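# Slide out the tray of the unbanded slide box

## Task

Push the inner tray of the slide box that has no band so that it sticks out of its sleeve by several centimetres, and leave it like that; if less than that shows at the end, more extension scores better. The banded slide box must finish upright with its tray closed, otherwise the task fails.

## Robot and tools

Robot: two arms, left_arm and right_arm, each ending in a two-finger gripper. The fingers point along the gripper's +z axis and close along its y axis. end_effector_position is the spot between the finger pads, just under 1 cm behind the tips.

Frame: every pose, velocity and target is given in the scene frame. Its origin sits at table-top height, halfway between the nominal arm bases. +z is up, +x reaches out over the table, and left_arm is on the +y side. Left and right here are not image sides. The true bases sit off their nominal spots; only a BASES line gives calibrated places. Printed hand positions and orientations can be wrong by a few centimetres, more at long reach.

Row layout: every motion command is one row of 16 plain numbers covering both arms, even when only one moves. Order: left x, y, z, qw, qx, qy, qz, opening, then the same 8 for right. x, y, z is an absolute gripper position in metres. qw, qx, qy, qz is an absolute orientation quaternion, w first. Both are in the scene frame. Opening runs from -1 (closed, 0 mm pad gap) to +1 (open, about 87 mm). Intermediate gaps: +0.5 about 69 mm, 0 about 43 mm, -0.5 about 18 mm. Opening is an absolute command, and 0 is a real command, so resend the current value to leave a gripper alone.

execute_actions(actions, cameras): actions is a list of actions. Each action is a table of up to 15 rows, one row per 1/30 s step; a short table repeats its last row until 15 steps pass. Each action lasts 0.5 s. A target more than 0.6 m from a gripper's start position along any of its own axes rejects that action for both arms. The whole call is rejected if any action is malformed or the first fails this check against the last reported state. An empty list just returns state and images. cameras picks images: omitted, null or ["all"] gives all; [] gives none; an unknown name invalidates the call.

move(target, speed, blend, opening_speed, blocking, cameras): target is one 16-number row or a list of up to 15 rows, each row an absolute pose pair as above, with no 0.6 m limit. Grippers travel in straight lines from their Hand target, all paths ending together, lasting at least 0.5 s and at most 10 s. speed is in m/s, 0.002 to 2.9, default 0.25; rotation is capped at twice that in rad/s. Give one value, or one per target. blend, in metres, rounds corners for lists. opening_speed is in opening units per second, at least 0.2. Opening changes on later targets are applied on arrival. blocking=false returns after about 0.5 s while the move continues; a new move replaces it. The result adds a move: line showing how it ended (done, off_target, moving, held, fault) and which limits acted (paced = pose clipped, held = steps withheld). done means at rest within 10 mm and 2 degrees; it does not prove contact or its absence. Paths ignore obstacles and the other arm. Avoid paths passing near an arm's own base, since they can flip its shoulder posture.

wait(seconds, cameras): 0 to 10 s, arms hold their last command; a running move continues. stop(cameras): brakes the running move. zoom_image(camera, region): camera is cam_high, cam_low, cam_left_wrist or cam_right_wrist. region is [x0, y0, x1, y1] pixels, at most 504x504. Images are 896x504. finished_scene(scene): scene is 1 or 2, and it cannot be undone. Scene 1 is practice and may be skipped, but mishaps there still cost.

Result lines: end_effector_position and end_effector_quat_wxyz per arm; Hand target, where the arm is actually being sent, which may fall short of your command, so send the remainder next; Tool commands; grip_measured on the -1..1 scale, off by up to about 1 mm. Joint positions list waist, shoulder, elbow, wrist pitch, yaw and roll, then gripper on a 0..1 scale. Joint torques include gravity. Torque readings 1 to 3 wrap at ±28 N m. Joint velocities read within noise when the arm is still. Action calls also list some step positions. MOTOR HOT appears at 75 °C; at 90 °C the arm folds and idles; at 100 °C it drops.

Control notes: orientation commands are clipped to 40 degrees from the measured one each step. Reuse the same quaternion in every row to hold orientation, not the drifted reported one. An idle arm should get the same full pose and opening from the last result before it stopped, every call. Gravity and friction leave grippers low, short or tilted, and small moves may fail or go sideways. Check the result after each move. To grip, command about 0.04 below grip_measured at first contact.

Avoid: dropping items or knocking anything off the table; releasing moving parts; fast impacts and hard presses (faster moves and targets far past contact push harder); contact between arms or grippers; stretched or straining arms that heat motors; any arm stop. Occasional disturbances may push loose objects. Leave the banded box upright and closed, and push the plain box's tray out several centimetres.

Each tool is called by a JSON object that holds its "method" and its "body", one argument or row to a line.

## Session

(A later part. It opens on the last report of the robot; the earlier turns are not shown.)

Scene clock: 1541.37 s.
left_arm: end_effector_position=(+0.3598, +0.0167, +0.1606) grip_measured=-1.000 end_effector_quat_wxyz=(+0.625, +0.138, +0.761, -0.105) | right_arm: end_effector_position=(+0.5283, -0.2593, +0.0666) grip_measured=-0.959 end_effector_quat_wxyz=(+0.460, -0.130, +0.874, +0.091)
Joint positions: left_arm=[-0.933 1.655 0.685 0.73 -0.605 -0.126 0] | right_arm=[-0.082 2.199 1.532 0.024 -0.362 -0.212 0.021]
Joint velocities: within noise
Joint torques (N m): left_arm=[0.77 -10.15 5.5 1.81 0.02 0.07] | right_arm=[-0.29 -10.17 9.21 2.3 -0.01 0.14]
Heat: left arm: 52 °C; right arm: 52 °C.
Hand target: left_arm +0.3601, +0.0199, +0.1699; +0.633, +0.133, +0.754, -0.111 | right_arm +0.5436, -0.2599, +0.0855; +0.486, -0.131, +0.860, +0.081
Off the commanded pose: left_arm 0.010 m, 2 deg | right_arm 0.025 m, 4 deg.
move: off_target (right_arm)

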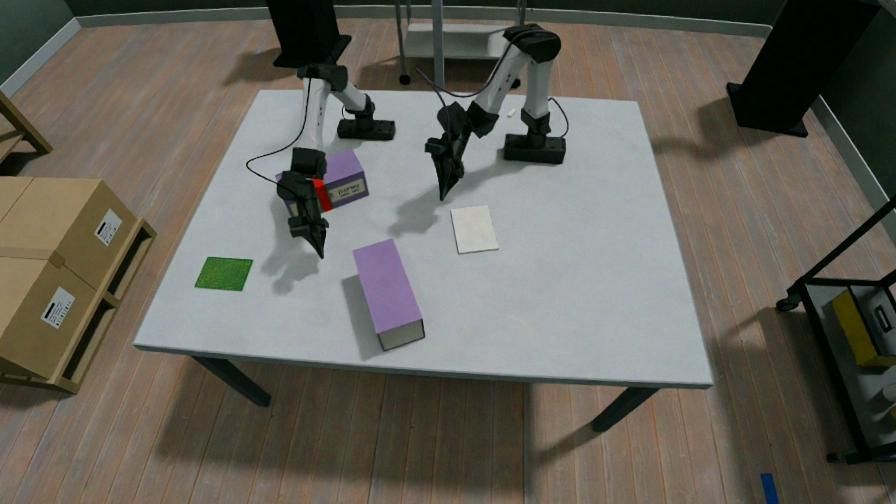

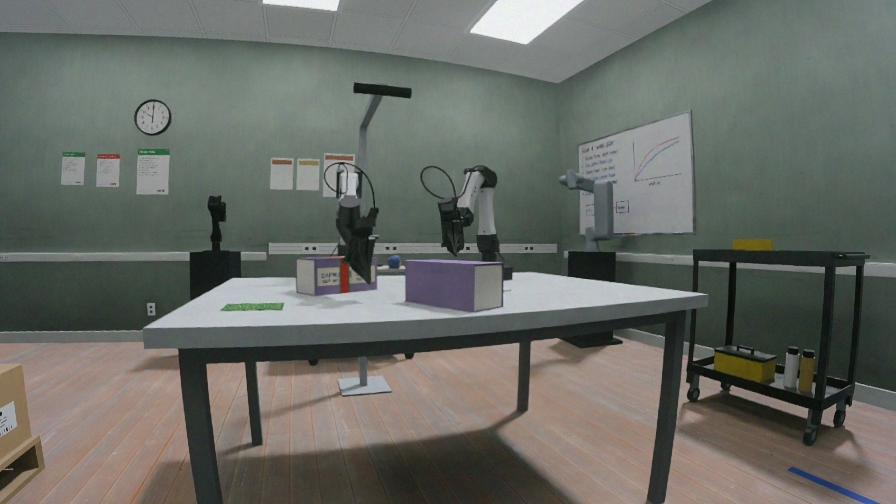

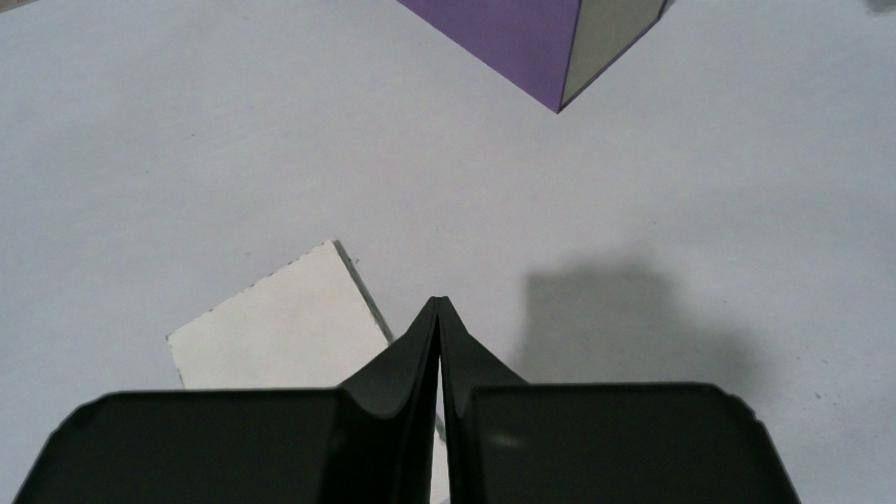

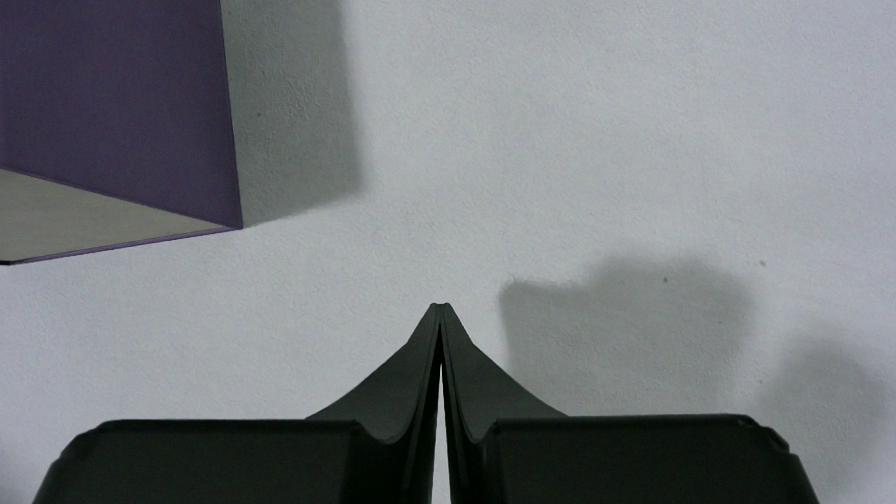

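{"method": "move", "body": {
  "target": [
    [0.36,0.02,0.17,0.633,0.133,0.7544,-0.1116,-1,0.592,-0.24,0.085,0.483,-0.13,0.8554,0.08,-1],
    [0.36,0.02,0.17,0.633,0.133,0.7544,-0.1116,-1,0.545,-0.085,0.085,0.473,-0.197,0.8435,0.117,-1]
  ],
  "speed": 0.1
}}

Scene clock: 1556.30 s.
left_arm: end_effector_position=(+0.3597, +0.0164, +0.1606) grip_measured=-1.000 end_effector_quat_wxyz=(+0.625, +0.139, +0.761, -0.105) | right_arm: end_effector_position=(+0.5402, -0.0861, +0.0553) grip_measured=-0.959 end_effector_quat_wxyz=(+0.447, -0.203, +0.863, +0.121)
Joint positions: left_arm=[-0.933 1.655 0.685 0.73 -0.603 -0.125 0] | right_arm=[0.244 2.327 1.708 -0.005 -0.219 -0.121 0.021]
Joint velocities: within noise
Joint torques (N m): left_arm=[0.77 -10.24 5.37 1.8 0 -0.03] | right_arm=[-0.44 -15.27 5.07 2.35 0.02 0.15]
Heat: left arm: 48 °C; right arm: 54 °C.
Hand target: left_arm +0.3601, +0.0198, +0.1698; +0.633, +0.133, +0.754, -0.112 | right_arm +0.5448, -0.0850, +0.0847; +0.475, -0.198, +0.849, +0.118
Off the commanded pose: left_arm 0.010 m, 2 deg | right_arm 0.030 m, 4 deg.
move: off_target (right_arm)

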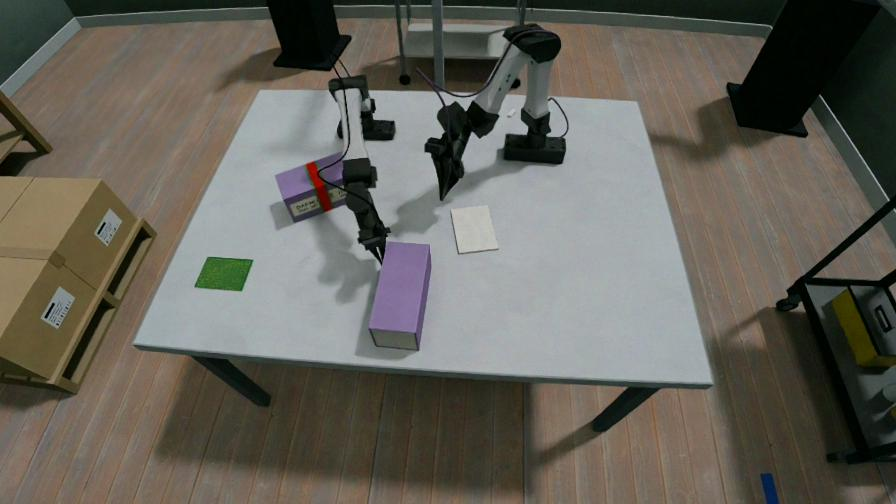

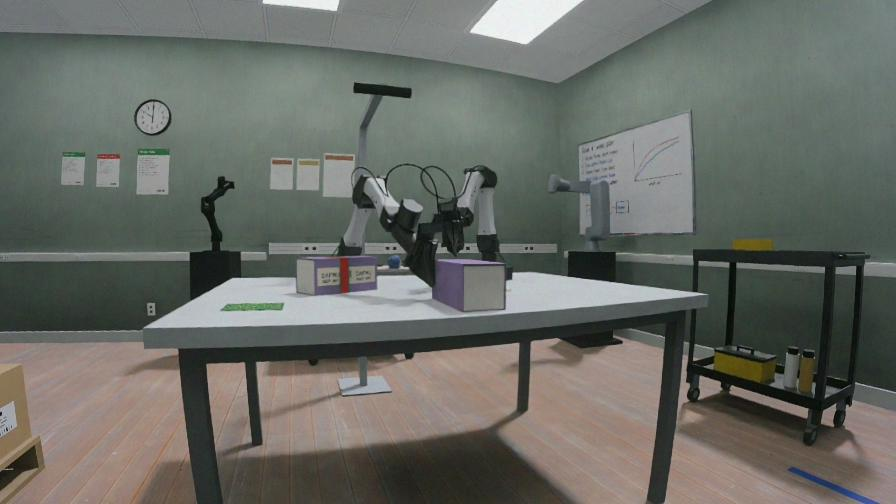

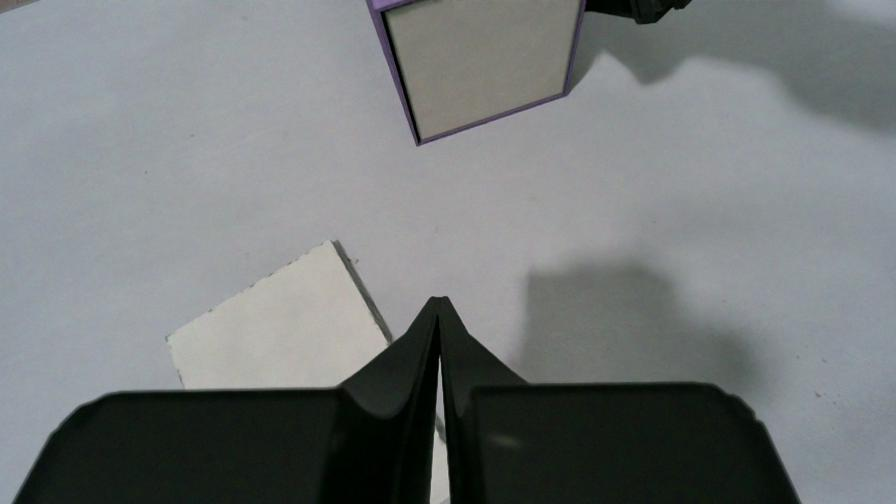

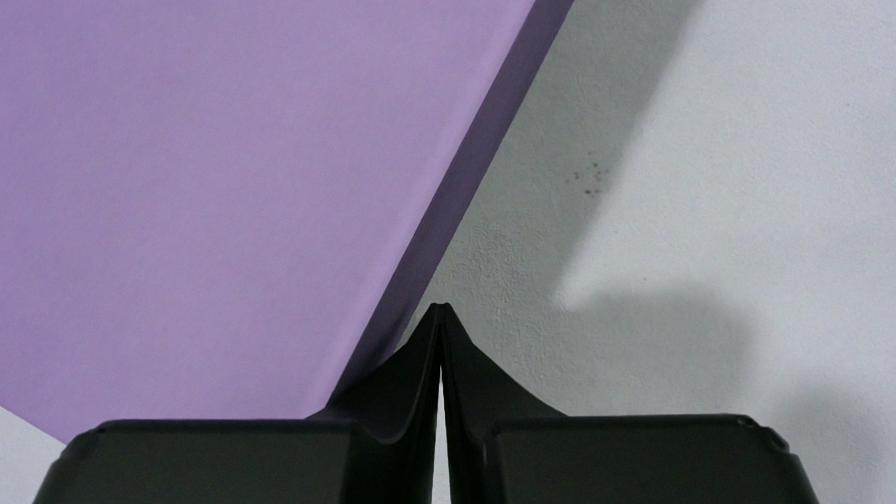

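{"method": "move", "body": {
  "target": [
    [0.36,0.02,0.17,0.633,0.133,0.7544,-0.1116,-1,0.53,-0.035,0.09,0.461,-0.2335,0.824,0.138,-1]
  ],
  "speed": 0.1
}}

Scene clock: 1565.70 s.
left_arm: end_effector_position=(+0.3597, +0.0164, +0.1606) grip_measured=-1.000 end_effector_quat_wxyz=(+0.625, +0.139, +0.761, -0.105) | right_arm: end_effector_position=(+0.5245, -0.0385, +0.0554) grip_measured=-0.959 end_effector_quat_wxyz=(+0.442, -0.237, +0.854, +0.138)
Joint positions: left_arm=[-0.933 1.655 0.685 0.73 -0.603 -0.124 0] | right_arm=[0.326 2.327 1.708 -0.003 -0.216 -0.12 0.021]
Joint velocities: left_arm=[-0.012 -0.002 0.012 -0.168 0.022 0.066 0] | right_arm=[within noise]
Joint torques (N m): left_arm=[0.72 -10.06 5.42 1.89 0.03 -0.03] | right_arm=[-0.47 -15.23 6.93 2.05 -0.11 0.04]
Heat: left arm: 47 °C; right arm: 52 °C.
Hand target: left_arm +0.3601, +0.0199, +0.1698; +0.633, +0.133, +0.754, -0.111 | right_arm +0.5298, -0.0351, +0.0896; +0.469, -0.238, +0.839, +0.140
Off the commanded pose: left_arm 0.010 m, 2 deg | right_arm 0.035 m, 4 deg.
move: off_target (right_arm)

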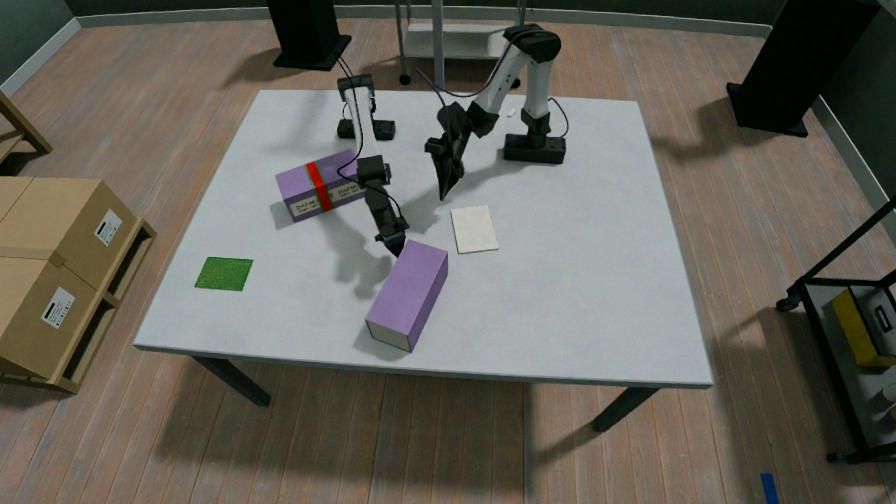

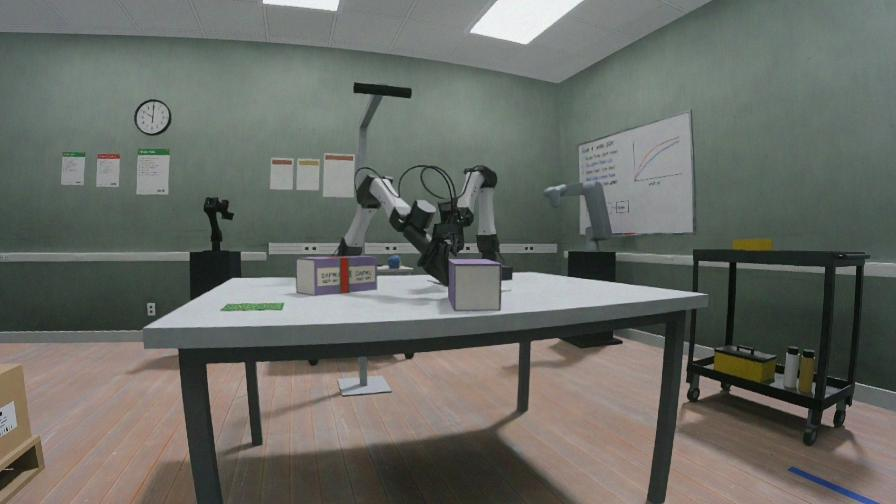

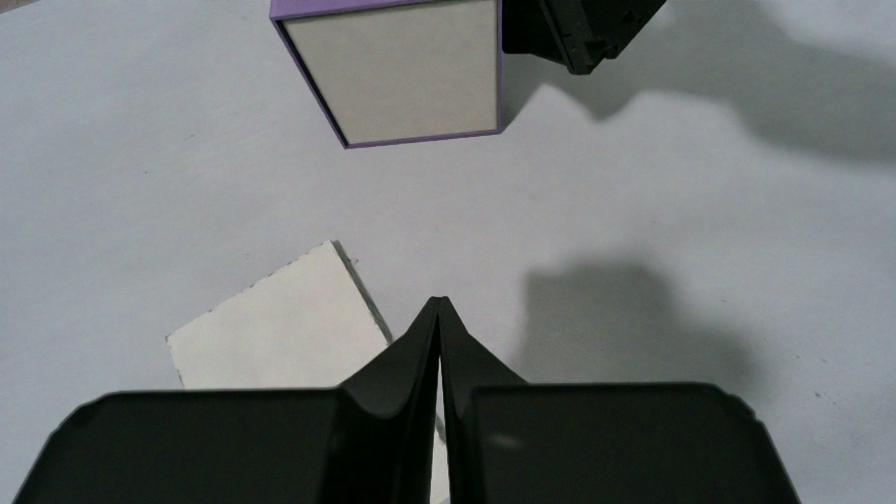

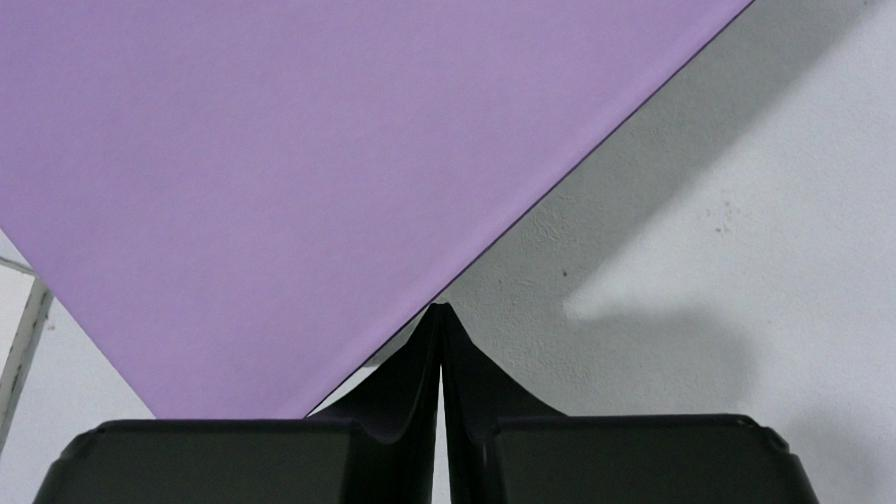

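{"method": "move", "body": {
  "target": [
    [0.38,0.045,0.12,0.633,0.133,0.7544,-0.1116,0.3,0.53,-0.06,0.09,0.461,-0.2335,0.824,0.138,-1],
    [0.405,0.036,0.085,0.633,0.133,0.7544,-0.1116,0.3,0.50,-0.16,0.15,0.461,-0.2335,0.824,0.138,-1]
  ],
  "speed": 0.15,
  "cameras": ["cam_left_wrist","cam_right_wrist"]
}}

Scene clock: 1589.93 s.
left_arm: end_effector_position=(+0.3977, +0.0403, +0.0817) grip_measured=+0.300 end_effector_quat_wxyz=(+0.626, +0.135, +0.760, -0.107) | right_arm: end_effector_position=(+0.5052, -0.1626, +0.1347) grip_measured=-0.959 end_effector_quat_wxyz=(+0.460, -0.230, +0.847, +0.137)
Joint positions: left_arm=[-0.786 1.987 0.619 1.151 -0.462 -0.092 0.65] | right_arm=[0.076 2.055 1.575 -0.148 -0.412 -0.259 0.021]
Joint velocities: within noise
Joint torques (N m): left_arm=[0.87 -7.04 6.78 1.93 0.11 -0.07] | right_arm=[-0.59 -12.82 5.22 1.91 -0.33 -0.05]
Heat: left arm: 44 °C; right arm: 61 °C.
Hand target: left_arm +0.4047, +0.0361, +0.0852; +0.633, +0.133, +0.754, -0.112 | right_arm +0.5003, -0.1600, +0.1497; +0.469, -0.238, +0.839, +0.140
Off the commanded pose: left_arm 0.009 m, 1 deg | right_arm 0.016 m, 2 deg.
move: off_target (right_arm)
Images, in order (width x height): cam_left_wrist 896x504, cam_right_wrist 896x504.

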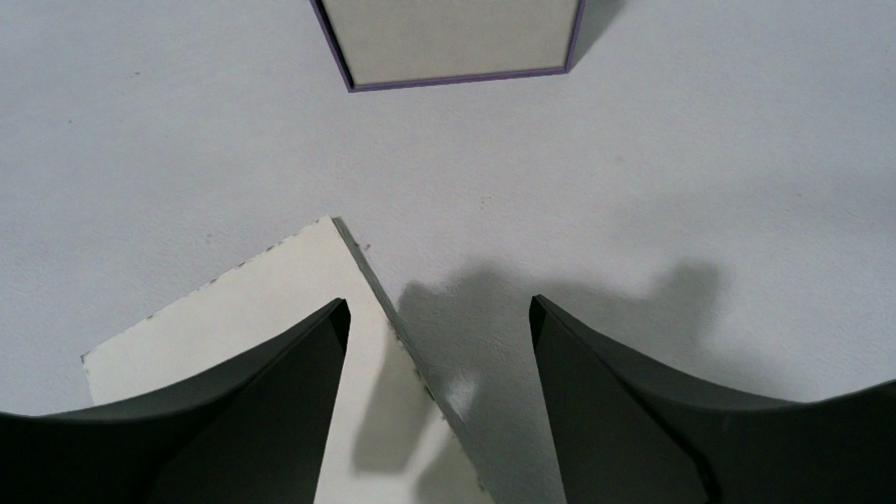

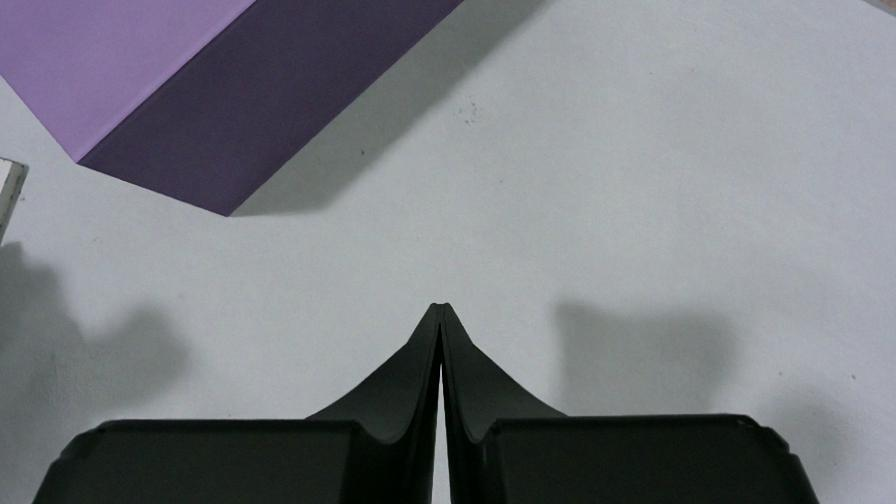

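{"method": "move", "body": {
  "target": [
    [0.458,0.068,0.085,0.638,0.0934,0.7603,-0.0784,0.3,0.50,-0.16,0.15,0.461,-0.2335,0.824,0.138,-1]
  ],
  "speed": 0.15,
  "cameras": ["cam_left_wrist"]
}}

Scene clock: 1599.80 s.
left_arm: end_effector_position=(+0.4534, +0.0717, +0.0876) grip_measured=+0.300 end_effector_quat_wxyz=(+0.639, +0.089, +0.760, -0.078) | right_arm: end_effector_position=(+0.5050, -0.1625, +0.1346) grip_measured=-0.959 end_effector_quat_wxyz=(+0.460, -0.231, +0.847, +0.137)
Joint positions: left_arm=[-0.647 2.041 0.728 1.122 -0.433 -0.086 0.65] | right_arm=[0.076 2.055 1.575 -0.15 -0.413 -0.26 0.021]
Joint velocities: within noise
Joint torques (N m): left_arm=[0.18 -7.68 6.86 1.69 0.1 0.02] | right_arm=[-0.58 -12.85 5.2 1.94 -0.29 -0.04]
Heat: left arm: 43 °C; right arm: 60 °C.
Hand target: left_arm +0.4578, +0.0681, +0.0850; +0.638, +0.093, +0.760, -0.078 | right_arm +0.5003, -0.1600, +0.1498; +0.469, -0.238, +0.839, +0.140
Off the commanded pose: left_arm 0.006 m, 1 deg | right_arm 0.016 m, 2 deg.
move: off_target (right_arm)
Images, in order (width x height): cam_left_wrist 896x504.

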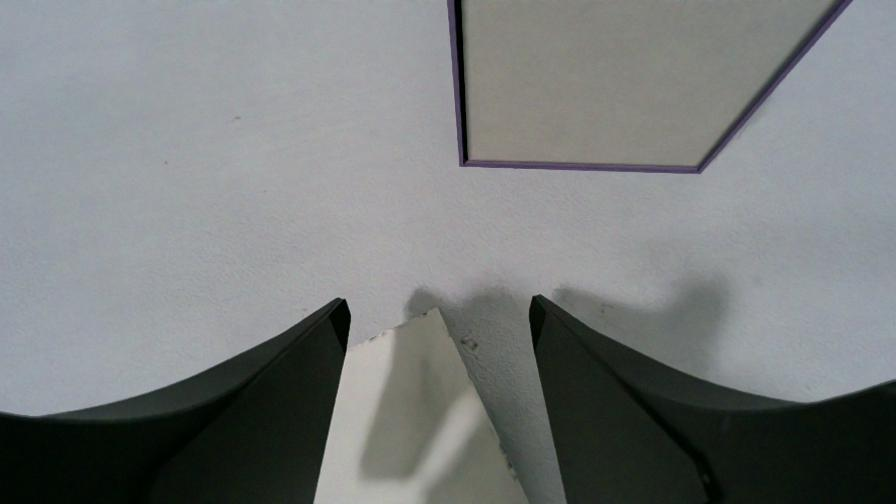

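{"method": "move", "body": {
  "target": [
    [0.527,0.041,0.085,0.636,0.1068,0.7587,-0.0896,0.3,0.50,-0.16,0.15,0.461,-0.2335,0.824,0.138,-1]
  ],
  "speed": 0.12,
  "cameras": ["cam_left_wrist"]
}}

Scene clock: 1609.10 s.
left_arm: end_effector_position=(+0.5207, +0.0427, +0.0884) grip_measured=+0.300 end_effector_quat_wxyz=(+0.636, +0.103, +0.759, -0.090) | right_arm: end_effector_position=(+0.5049, -0.1624, +0.1346) grip_measured=-0.959 end_effector_quat_wxyz=(+0.460, -0.231, +0.847, +0.138)
Joint positions: left_arm=[-0.583 2.196 1.044 0.967 -0.333 -0.067 0.65] | right_arm=[0.076 2.055 1.575 -0.15 -0.413 -0.26 0.021]
Joint velocities: within noise
Joint torques (N m): left_arm=[0.61 -9.4 8.13 1.74 0.1 0] | right_arm=[-0.58 -12.83 5.22 1.94 -0.29 -0.03]
Heat: left arm: 43 °C; right arm: 59 °C.
Hand target: left_arm +0.5267, +0.0412, +0.0850; +0.636, +0.107, +0.759, -0.090 | right_arm +0.5003, -0.1600, +0.1498; +0.469, -0.238, +0.839, +0.140
Off the commanded pose: left_arm 0.007 m, 0 deg | right_arm 0.016 m, 2 deg.
move: off_target (right_arm)
Images, in order (width x height): cam_left_wrist 896x504.

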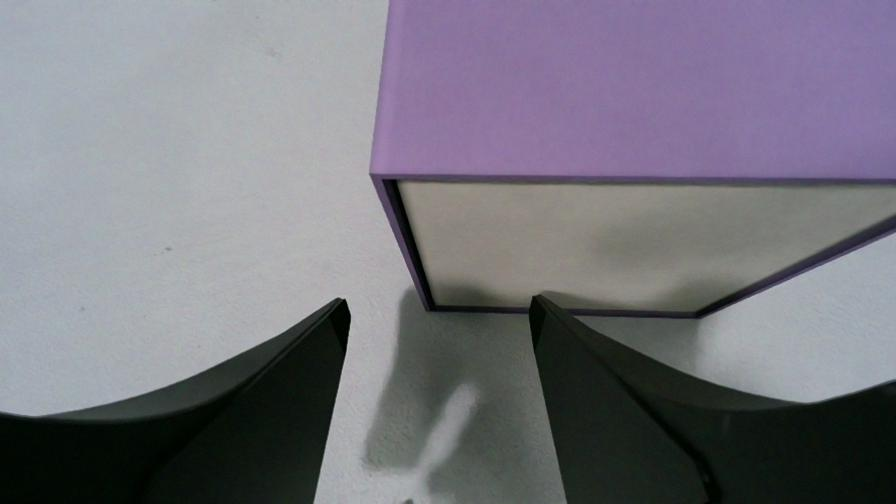

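{"method": "move", "body": {
  "target": [
    [0.545,0.043,0.085,0.636,0.1068,0.7587,-0.0896,0.3,0.50,-0.16,0.15,0.461,-0.2335,0.824,0.138,-1]
  ],
  "speed": 0.05,
  "cameras": ["cam_left_wrist"]
}}

{"method": "move", "body": {
  "target": [
    [0.547,0.043,0.085,0.636,0.1068,0.7587,-0.0896,-1,0.50,-0.16,0.15,0.461,-0.2335,0.824,0.138,-1]
  ],
  "opening_speed": 0.6,
  "cameras": ["cam_left_wrist"]
}}

Scene clock: 1623.17 s.
left_arm: end_effector_position=(+0.5373, +0.0435, +0.0878) grip_measured=+0.300 end_effector_quat_wxyz=(+0.635, +0.105, +0.760, -0.091) | right_arm: end_effector_position=(+0.5049, -0.1624, +0.1346) grip_measured=-0.959 end_effector_quat_wxyz=(+0.460, -0.231, +0.847, +0.138)
Joint positions: left_arm=[-0.557 2.228 1.109 0.932 -0.304 -0.061 0.65] | right_arm=[0.076 2.055 1.575 -0.15 -0.413 -0.26 0.021]
Joint velocities: within noise
Joint torques (N m): left_arm=[1.09 -9.83 8.81 1.78 0.15 0.05] | right_arm=[-0.58 -12.82 5.22 1.95 -0.29 -0.03]
Heat: left arm: 43 °C; right arm: 59 °C.
Hand target: left_arm +0.5446, +0.0431, +0.0851; +0.636, +0.107, +0.759, -0.090 | right_arm +0.5003, -0.1601, +0.1498; +0.469, -0.238, +0.839, +0.140
Off the commanded pose: left_arm 0.008 m, 0 deg | right_arm 0.016 m, 2 deg.
move: off_target (right_arm)
Images, in order (width x height): cam_left_wrist 896x504.

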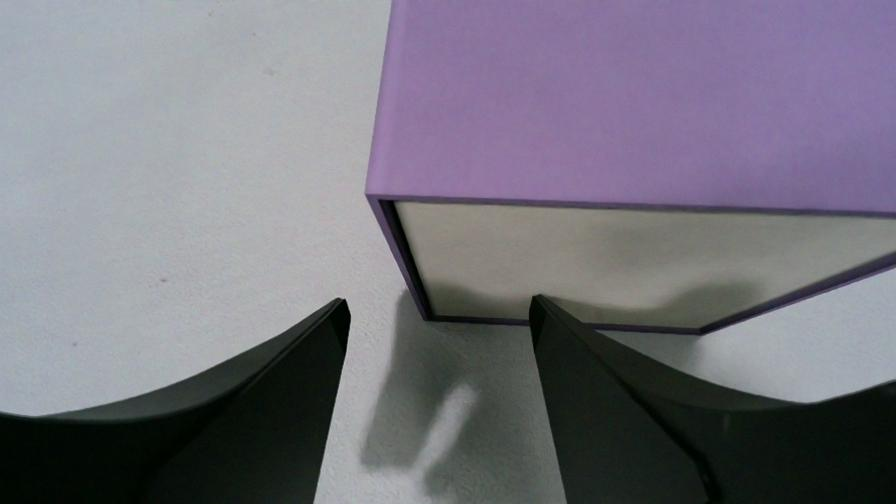

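Scene clock: 1625.53 s.
left_arm: end_effector_position=(+0.5406, +0.0457, +0.0871) grip_measured=-0.997 end_effector_quat_wxyz=(+0.634, +0.105, +0.761, -0.089) | right_arm: end_effector_position=(+0.5049, -0.1624, +0.1346) grip_measured=-0.959 end_effector_quat_wxyz=(+0.460, -0.231, +0.847, +0.138)
Joint positions: left_arm=[-0.55 2.234 1.119 0.926 -0.3 -0.058 0.002] | right_arm=[0.076 2.055 1.575 -0.15 -0.413 -0.26 0.021]
Joint velocities: within noise
Joint torques (N m): left_arm=[0.43 -10.09 8.62 1.79 0.1 0.04] | right_arm=[-0.58 -12.82 5.2 1.95 -0.29 -0.04]
Heat: left arm: 43 °C; right arm: 59 °C.
Hand target: left_arm +0.5466, +0.0431, +0.0850; +0.636, +0.107, +0.759, -0.090 | right_arm +0.5003, -0.1600, +0.1498; +0.469, -0.238, +0.839, +0.140
Off the commanded pose: left_arm 0.007 m, 0 deg | right_arm 0.016 m, 2 deg.
move: off_target (right_arm)
Images, in order (width x height): cam_left_wrist 896x504.

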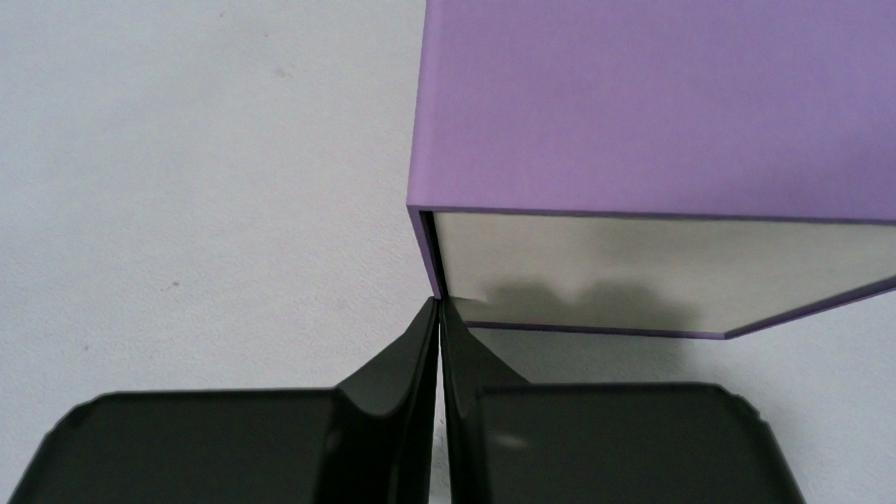

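{"method": "move", "body": {
  "target": [
    [0.40,0.08,0.088,0.636,0.1068,0.7587,-0.0896,-1,0.45,-0.22,0.18,0.461,-0.2335,0.824,0.138,-1]
  ],
  "speed": 0.04
}}

Scene clock: 1638.27 s.
left_arm: end_effector_position=(+0.4032, +0.0782, +0.0797) grip_measured=-0.998 end_effector_quat_wxyz=(+0.631, +0.113, +0.763, -0.090) | right_arm: end_effector_position=(+0.4558, -0.2199, +0.1671) grip_measured=-0.959 end_effector_quat_wxyz=(+0.460, -0.232, +0.846, +0.139)
Joint positions: left_arm=[-0.712 1.963 0.538 1.215 -0.446 -0.086 0.001] | right_arm=[-0.063 1.852 1.431 -0.252 -0.529 -0.356 0.021]
Joint velocities: within noise
Joint torques (N m): left_arm=[-0.66 -11.28 2.92 1.76 -0.18 -0.08] | right_arm=[-1.11 -11.33 5.23 1.84 -0.34 -0.04]
Heat: left arm: 43 °C; right arm: 59 °C.
Hand target: left_arm +0.4002, +0.0800, +0.0877; +0.636, +0.107, +0.759, -0.090 | right_arm +0.4503, -0.2199, +0.1798; +0.469, -0.238, +0.839, +0.140
Off the commanded pose: left_arm 0.009 m, 1 deg | right_arm 0.014 m, 1 deg.
move: off_target (right_arm)

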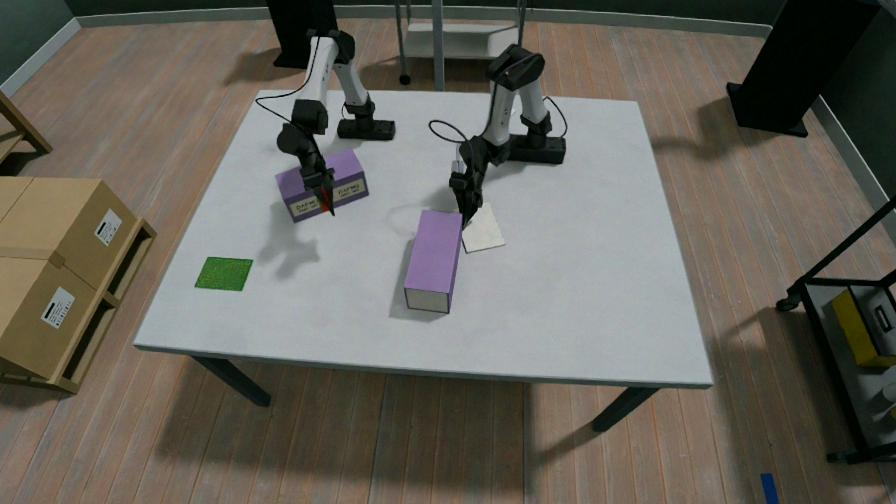

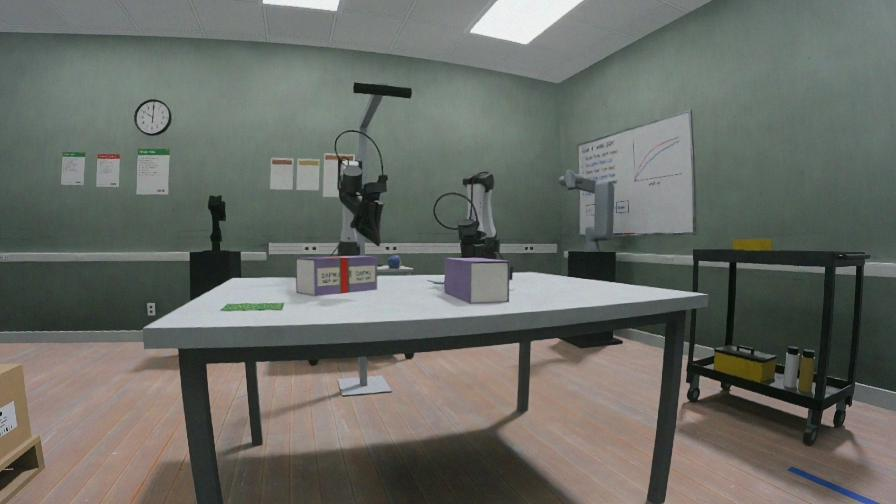

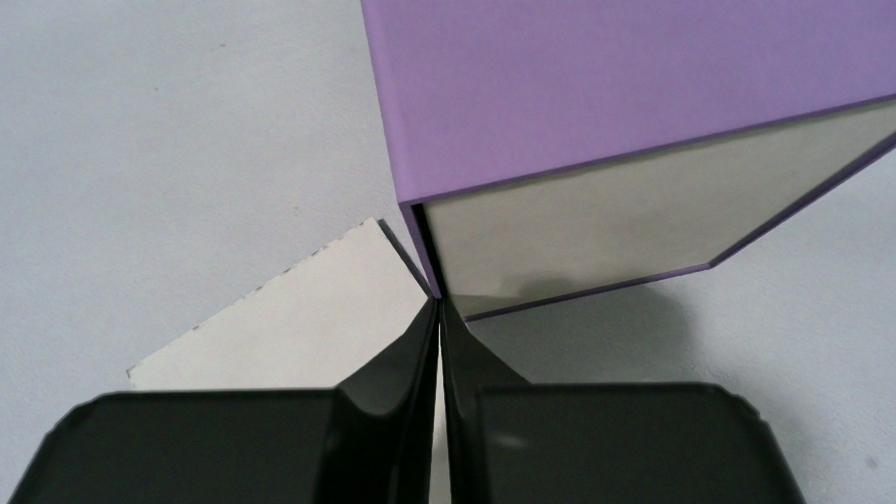

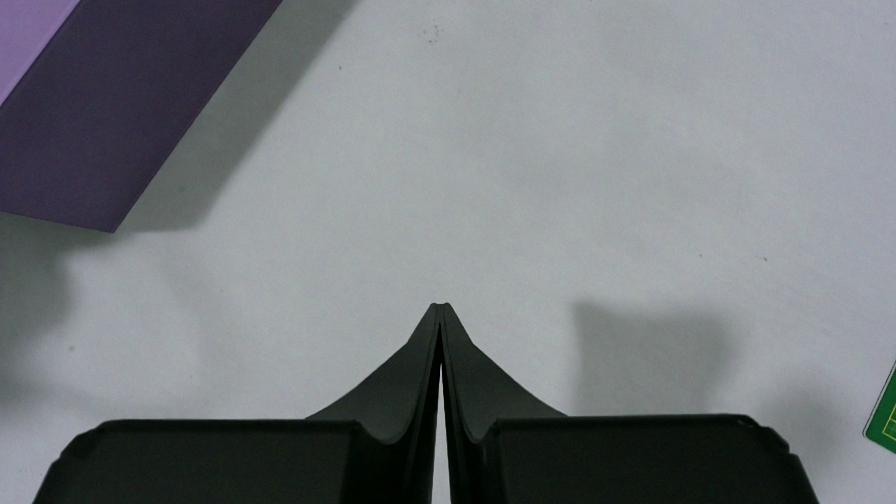

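{"method": "move", "body": {
  "target": [
    [0.345,0.11,0.092,0.634,0.1068,0.7587,-0.0896,-1,0.45,-0.22,0.18,0.461,-0.2335,0.824,0.138,-1]
  ],
  "speed": 0.04
}}

Scene clock: 1647.57 s.
left_arm: end_effector_position=(+0.3445, +0.1097, +0.0773) grip_measured=-0.998 end_effector_quat_wxyz=(+0.619, +0.121, +0.772, -0.084) | right_arm: end_effector_position=(+0.4555, -0.2197, +0.1669) grip_measured=-0.959 end_effector_quat_wxyz=(+0.459, -0.233, +0.846, +0.140)
Joint positions: left_arm=[-0.781 1.799 0.291 1.252 -0.508 -0.105 0.001] | right_arm=[-0.063 1.852 1.431 -0.254 -0.53 -0.357 0.021]
Joint velocities: within noise
Joint torques (N m): left_arm=[-0.62 -9.32 3.11 1.93 -0.22 -0.03] | right_arm=[-1.13 -11.34 5.24 1.86 -0.33 -0.04]
Heat: left arm: 43 °C; right arm: 60 °C.
Hand target: left_arm +0.3452, +0.1099, +0.0916; +0.635, +0.107, +0.760, -0.090 | right_arm +0.4503, -0.2199, +0.1798; +0.469, -0.238, +0.839, +0.140
Off the commanded pose: left_arm 0.015 m, 3 deg | right_arm 0.014 m, 1 deg.
move: off_target (left_arm, right_arm)

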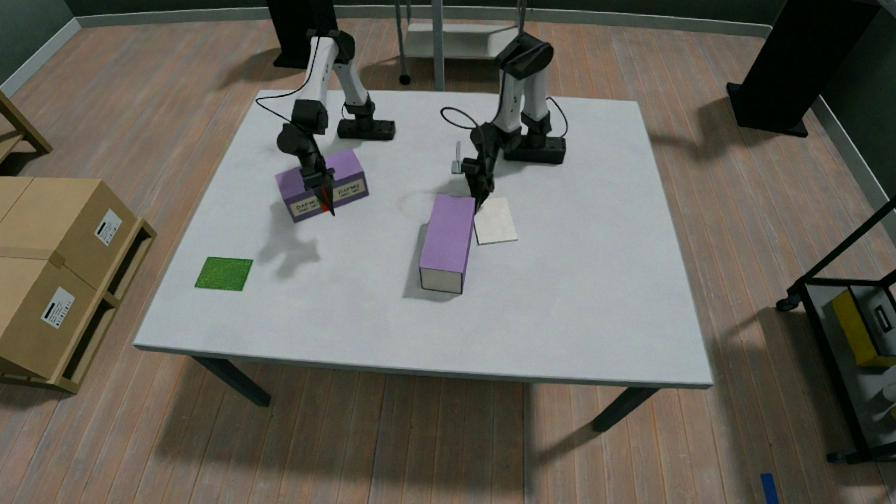

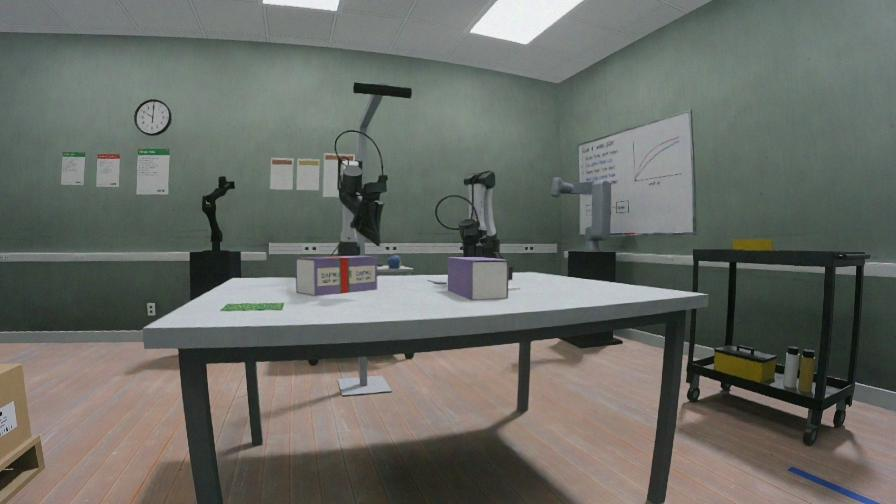

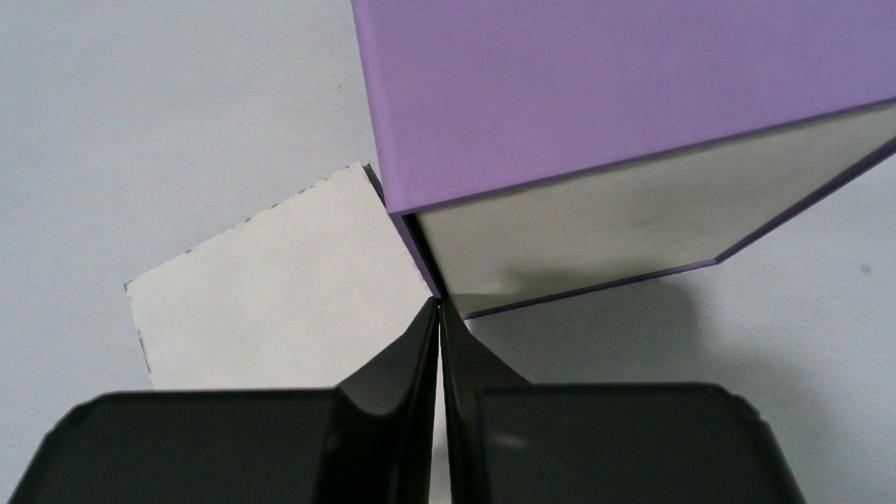

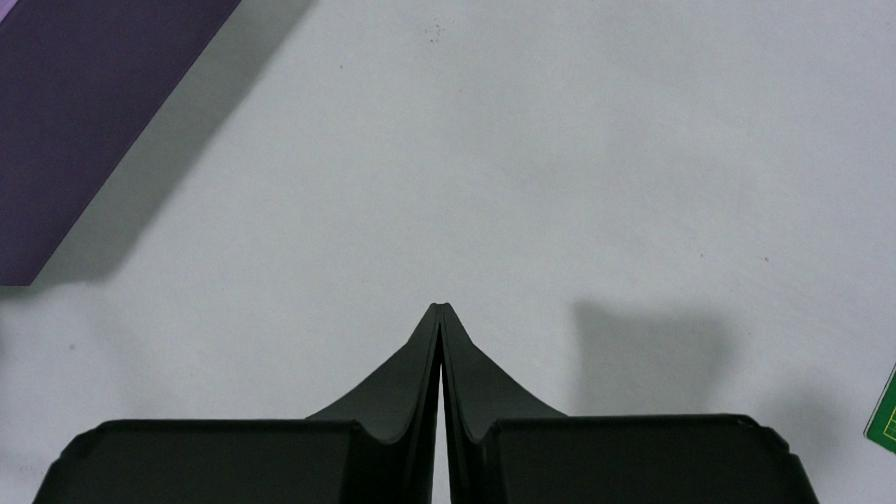

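{"method": "move", "body": {
  "target": [
    [0.345,0.11,0.092,0.634,0.1068,0.7587,-0.0896,-1,0.45,-0.15,0.24,0.45,-0.10,0.88,0.06,0],
    [0.345,0.11,0.092,0.634,0.1068,0.7587,-0.0896,-1,0.50,0.04,0.22,0.4203,0.0947,0.9013,-0.0442,0]
  ],
  "speed": 0.2
}}

Scene clock: 1663.43 s.
left_arm: end_effector_position=(+0.3445, +0.1097, +0.0773) grip_measured=-0.998 end_effector_quat_wxyz=(+0.618, +0.121, +0.772, -0.084) | right_arm: end_effector_position=(+0.4961, +0.0438, +0.2045) grip_measured=+0.000 end_effector_quat_wxyz=(+0.465, +0.066, +0.883, -0.007)
Joint positions: left_arm=[-0.781 1.799 0.291 1.252 -0.508 -0.106 0.001] | right_arm=[0.646 2.592 2.829 -0.979 0.573 0.521 0.5]
Joint velocities: within noise
Joint torques (N m): left_arm=[-0.75 -9.24 2.82 1.99 -0.21 -0.07] | right_arm=[-1.13 -12.22 8.61 1.75 0.32 0.11]
Heat: left arm: 43 °C; right arm: 59 °C.
Hand target: left_arm +0.3452, +0.1099, +0.0916; +0.635, +0.107, +0.760, -0.090 | right_arm +0.4992, +0.0395, +0.2195; +0.479, +0.079, +0.874, -0.003
Off the commanded pose: left_arm 0.015 m, 3 deg | right_arm 0.016 m, 8 deg.
elbow stopped short (right arm): the move would have taken joint 3 (elbow) straighter than the controller allows.
move: off_target (left_arm, right_arm)

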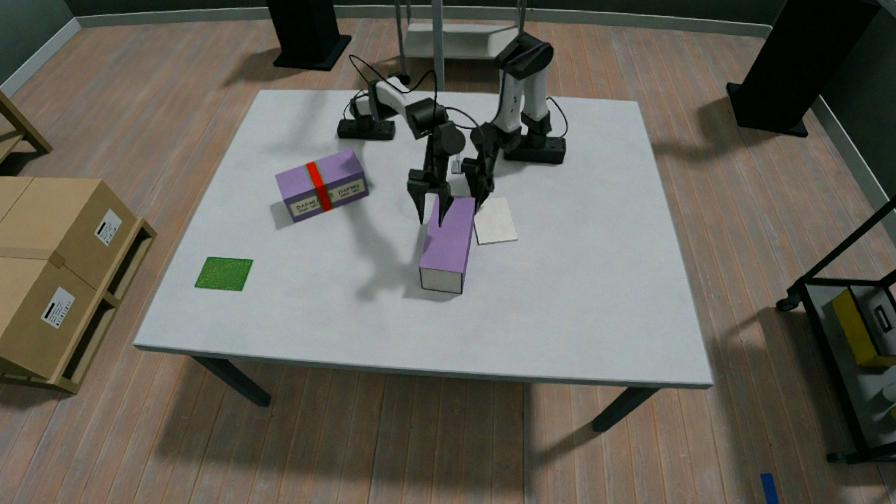

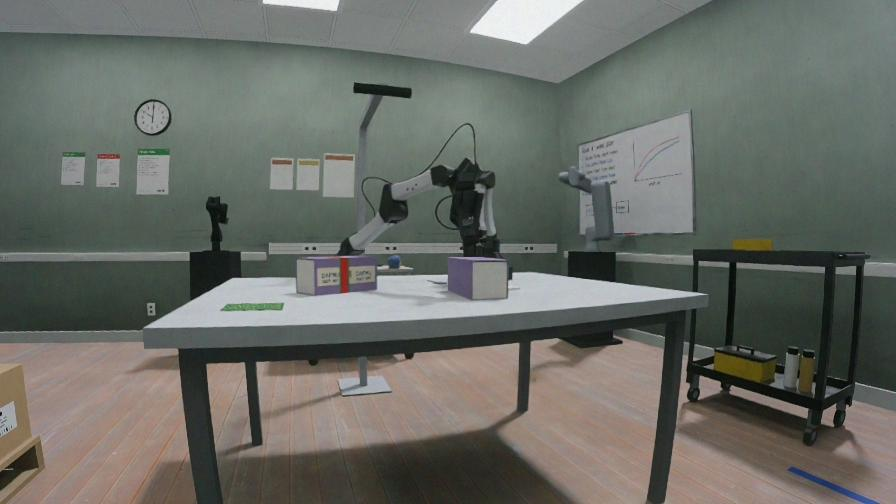

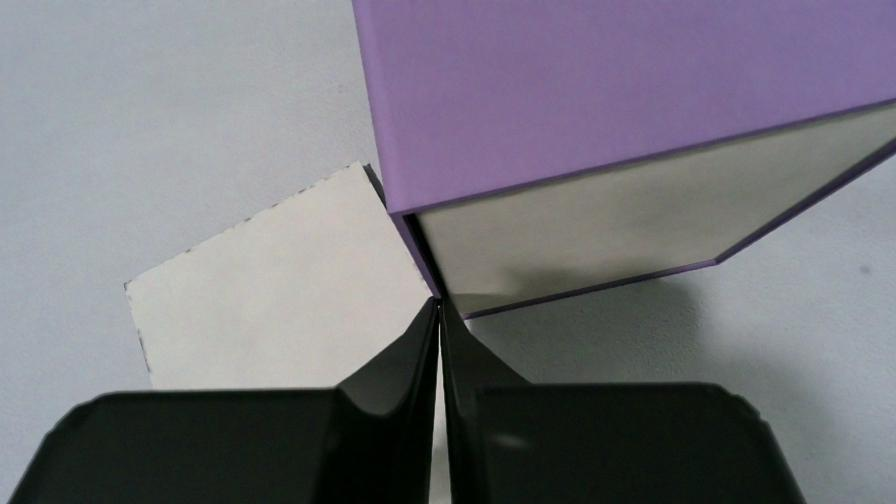

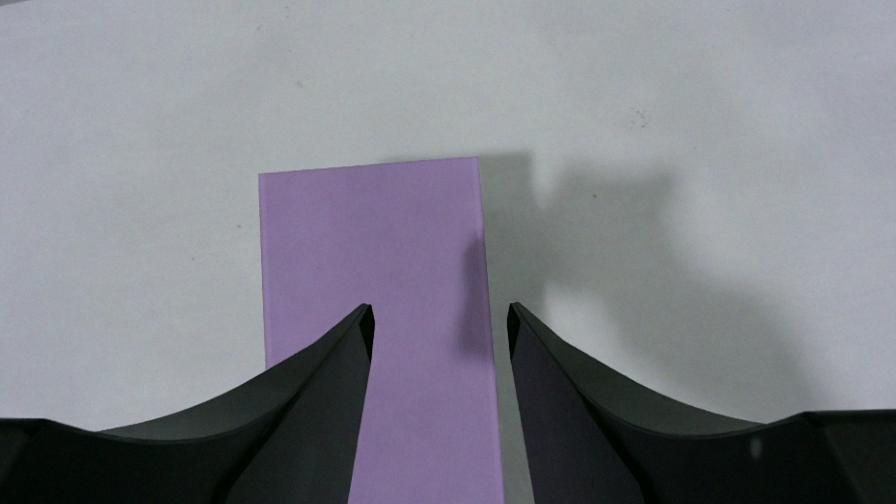

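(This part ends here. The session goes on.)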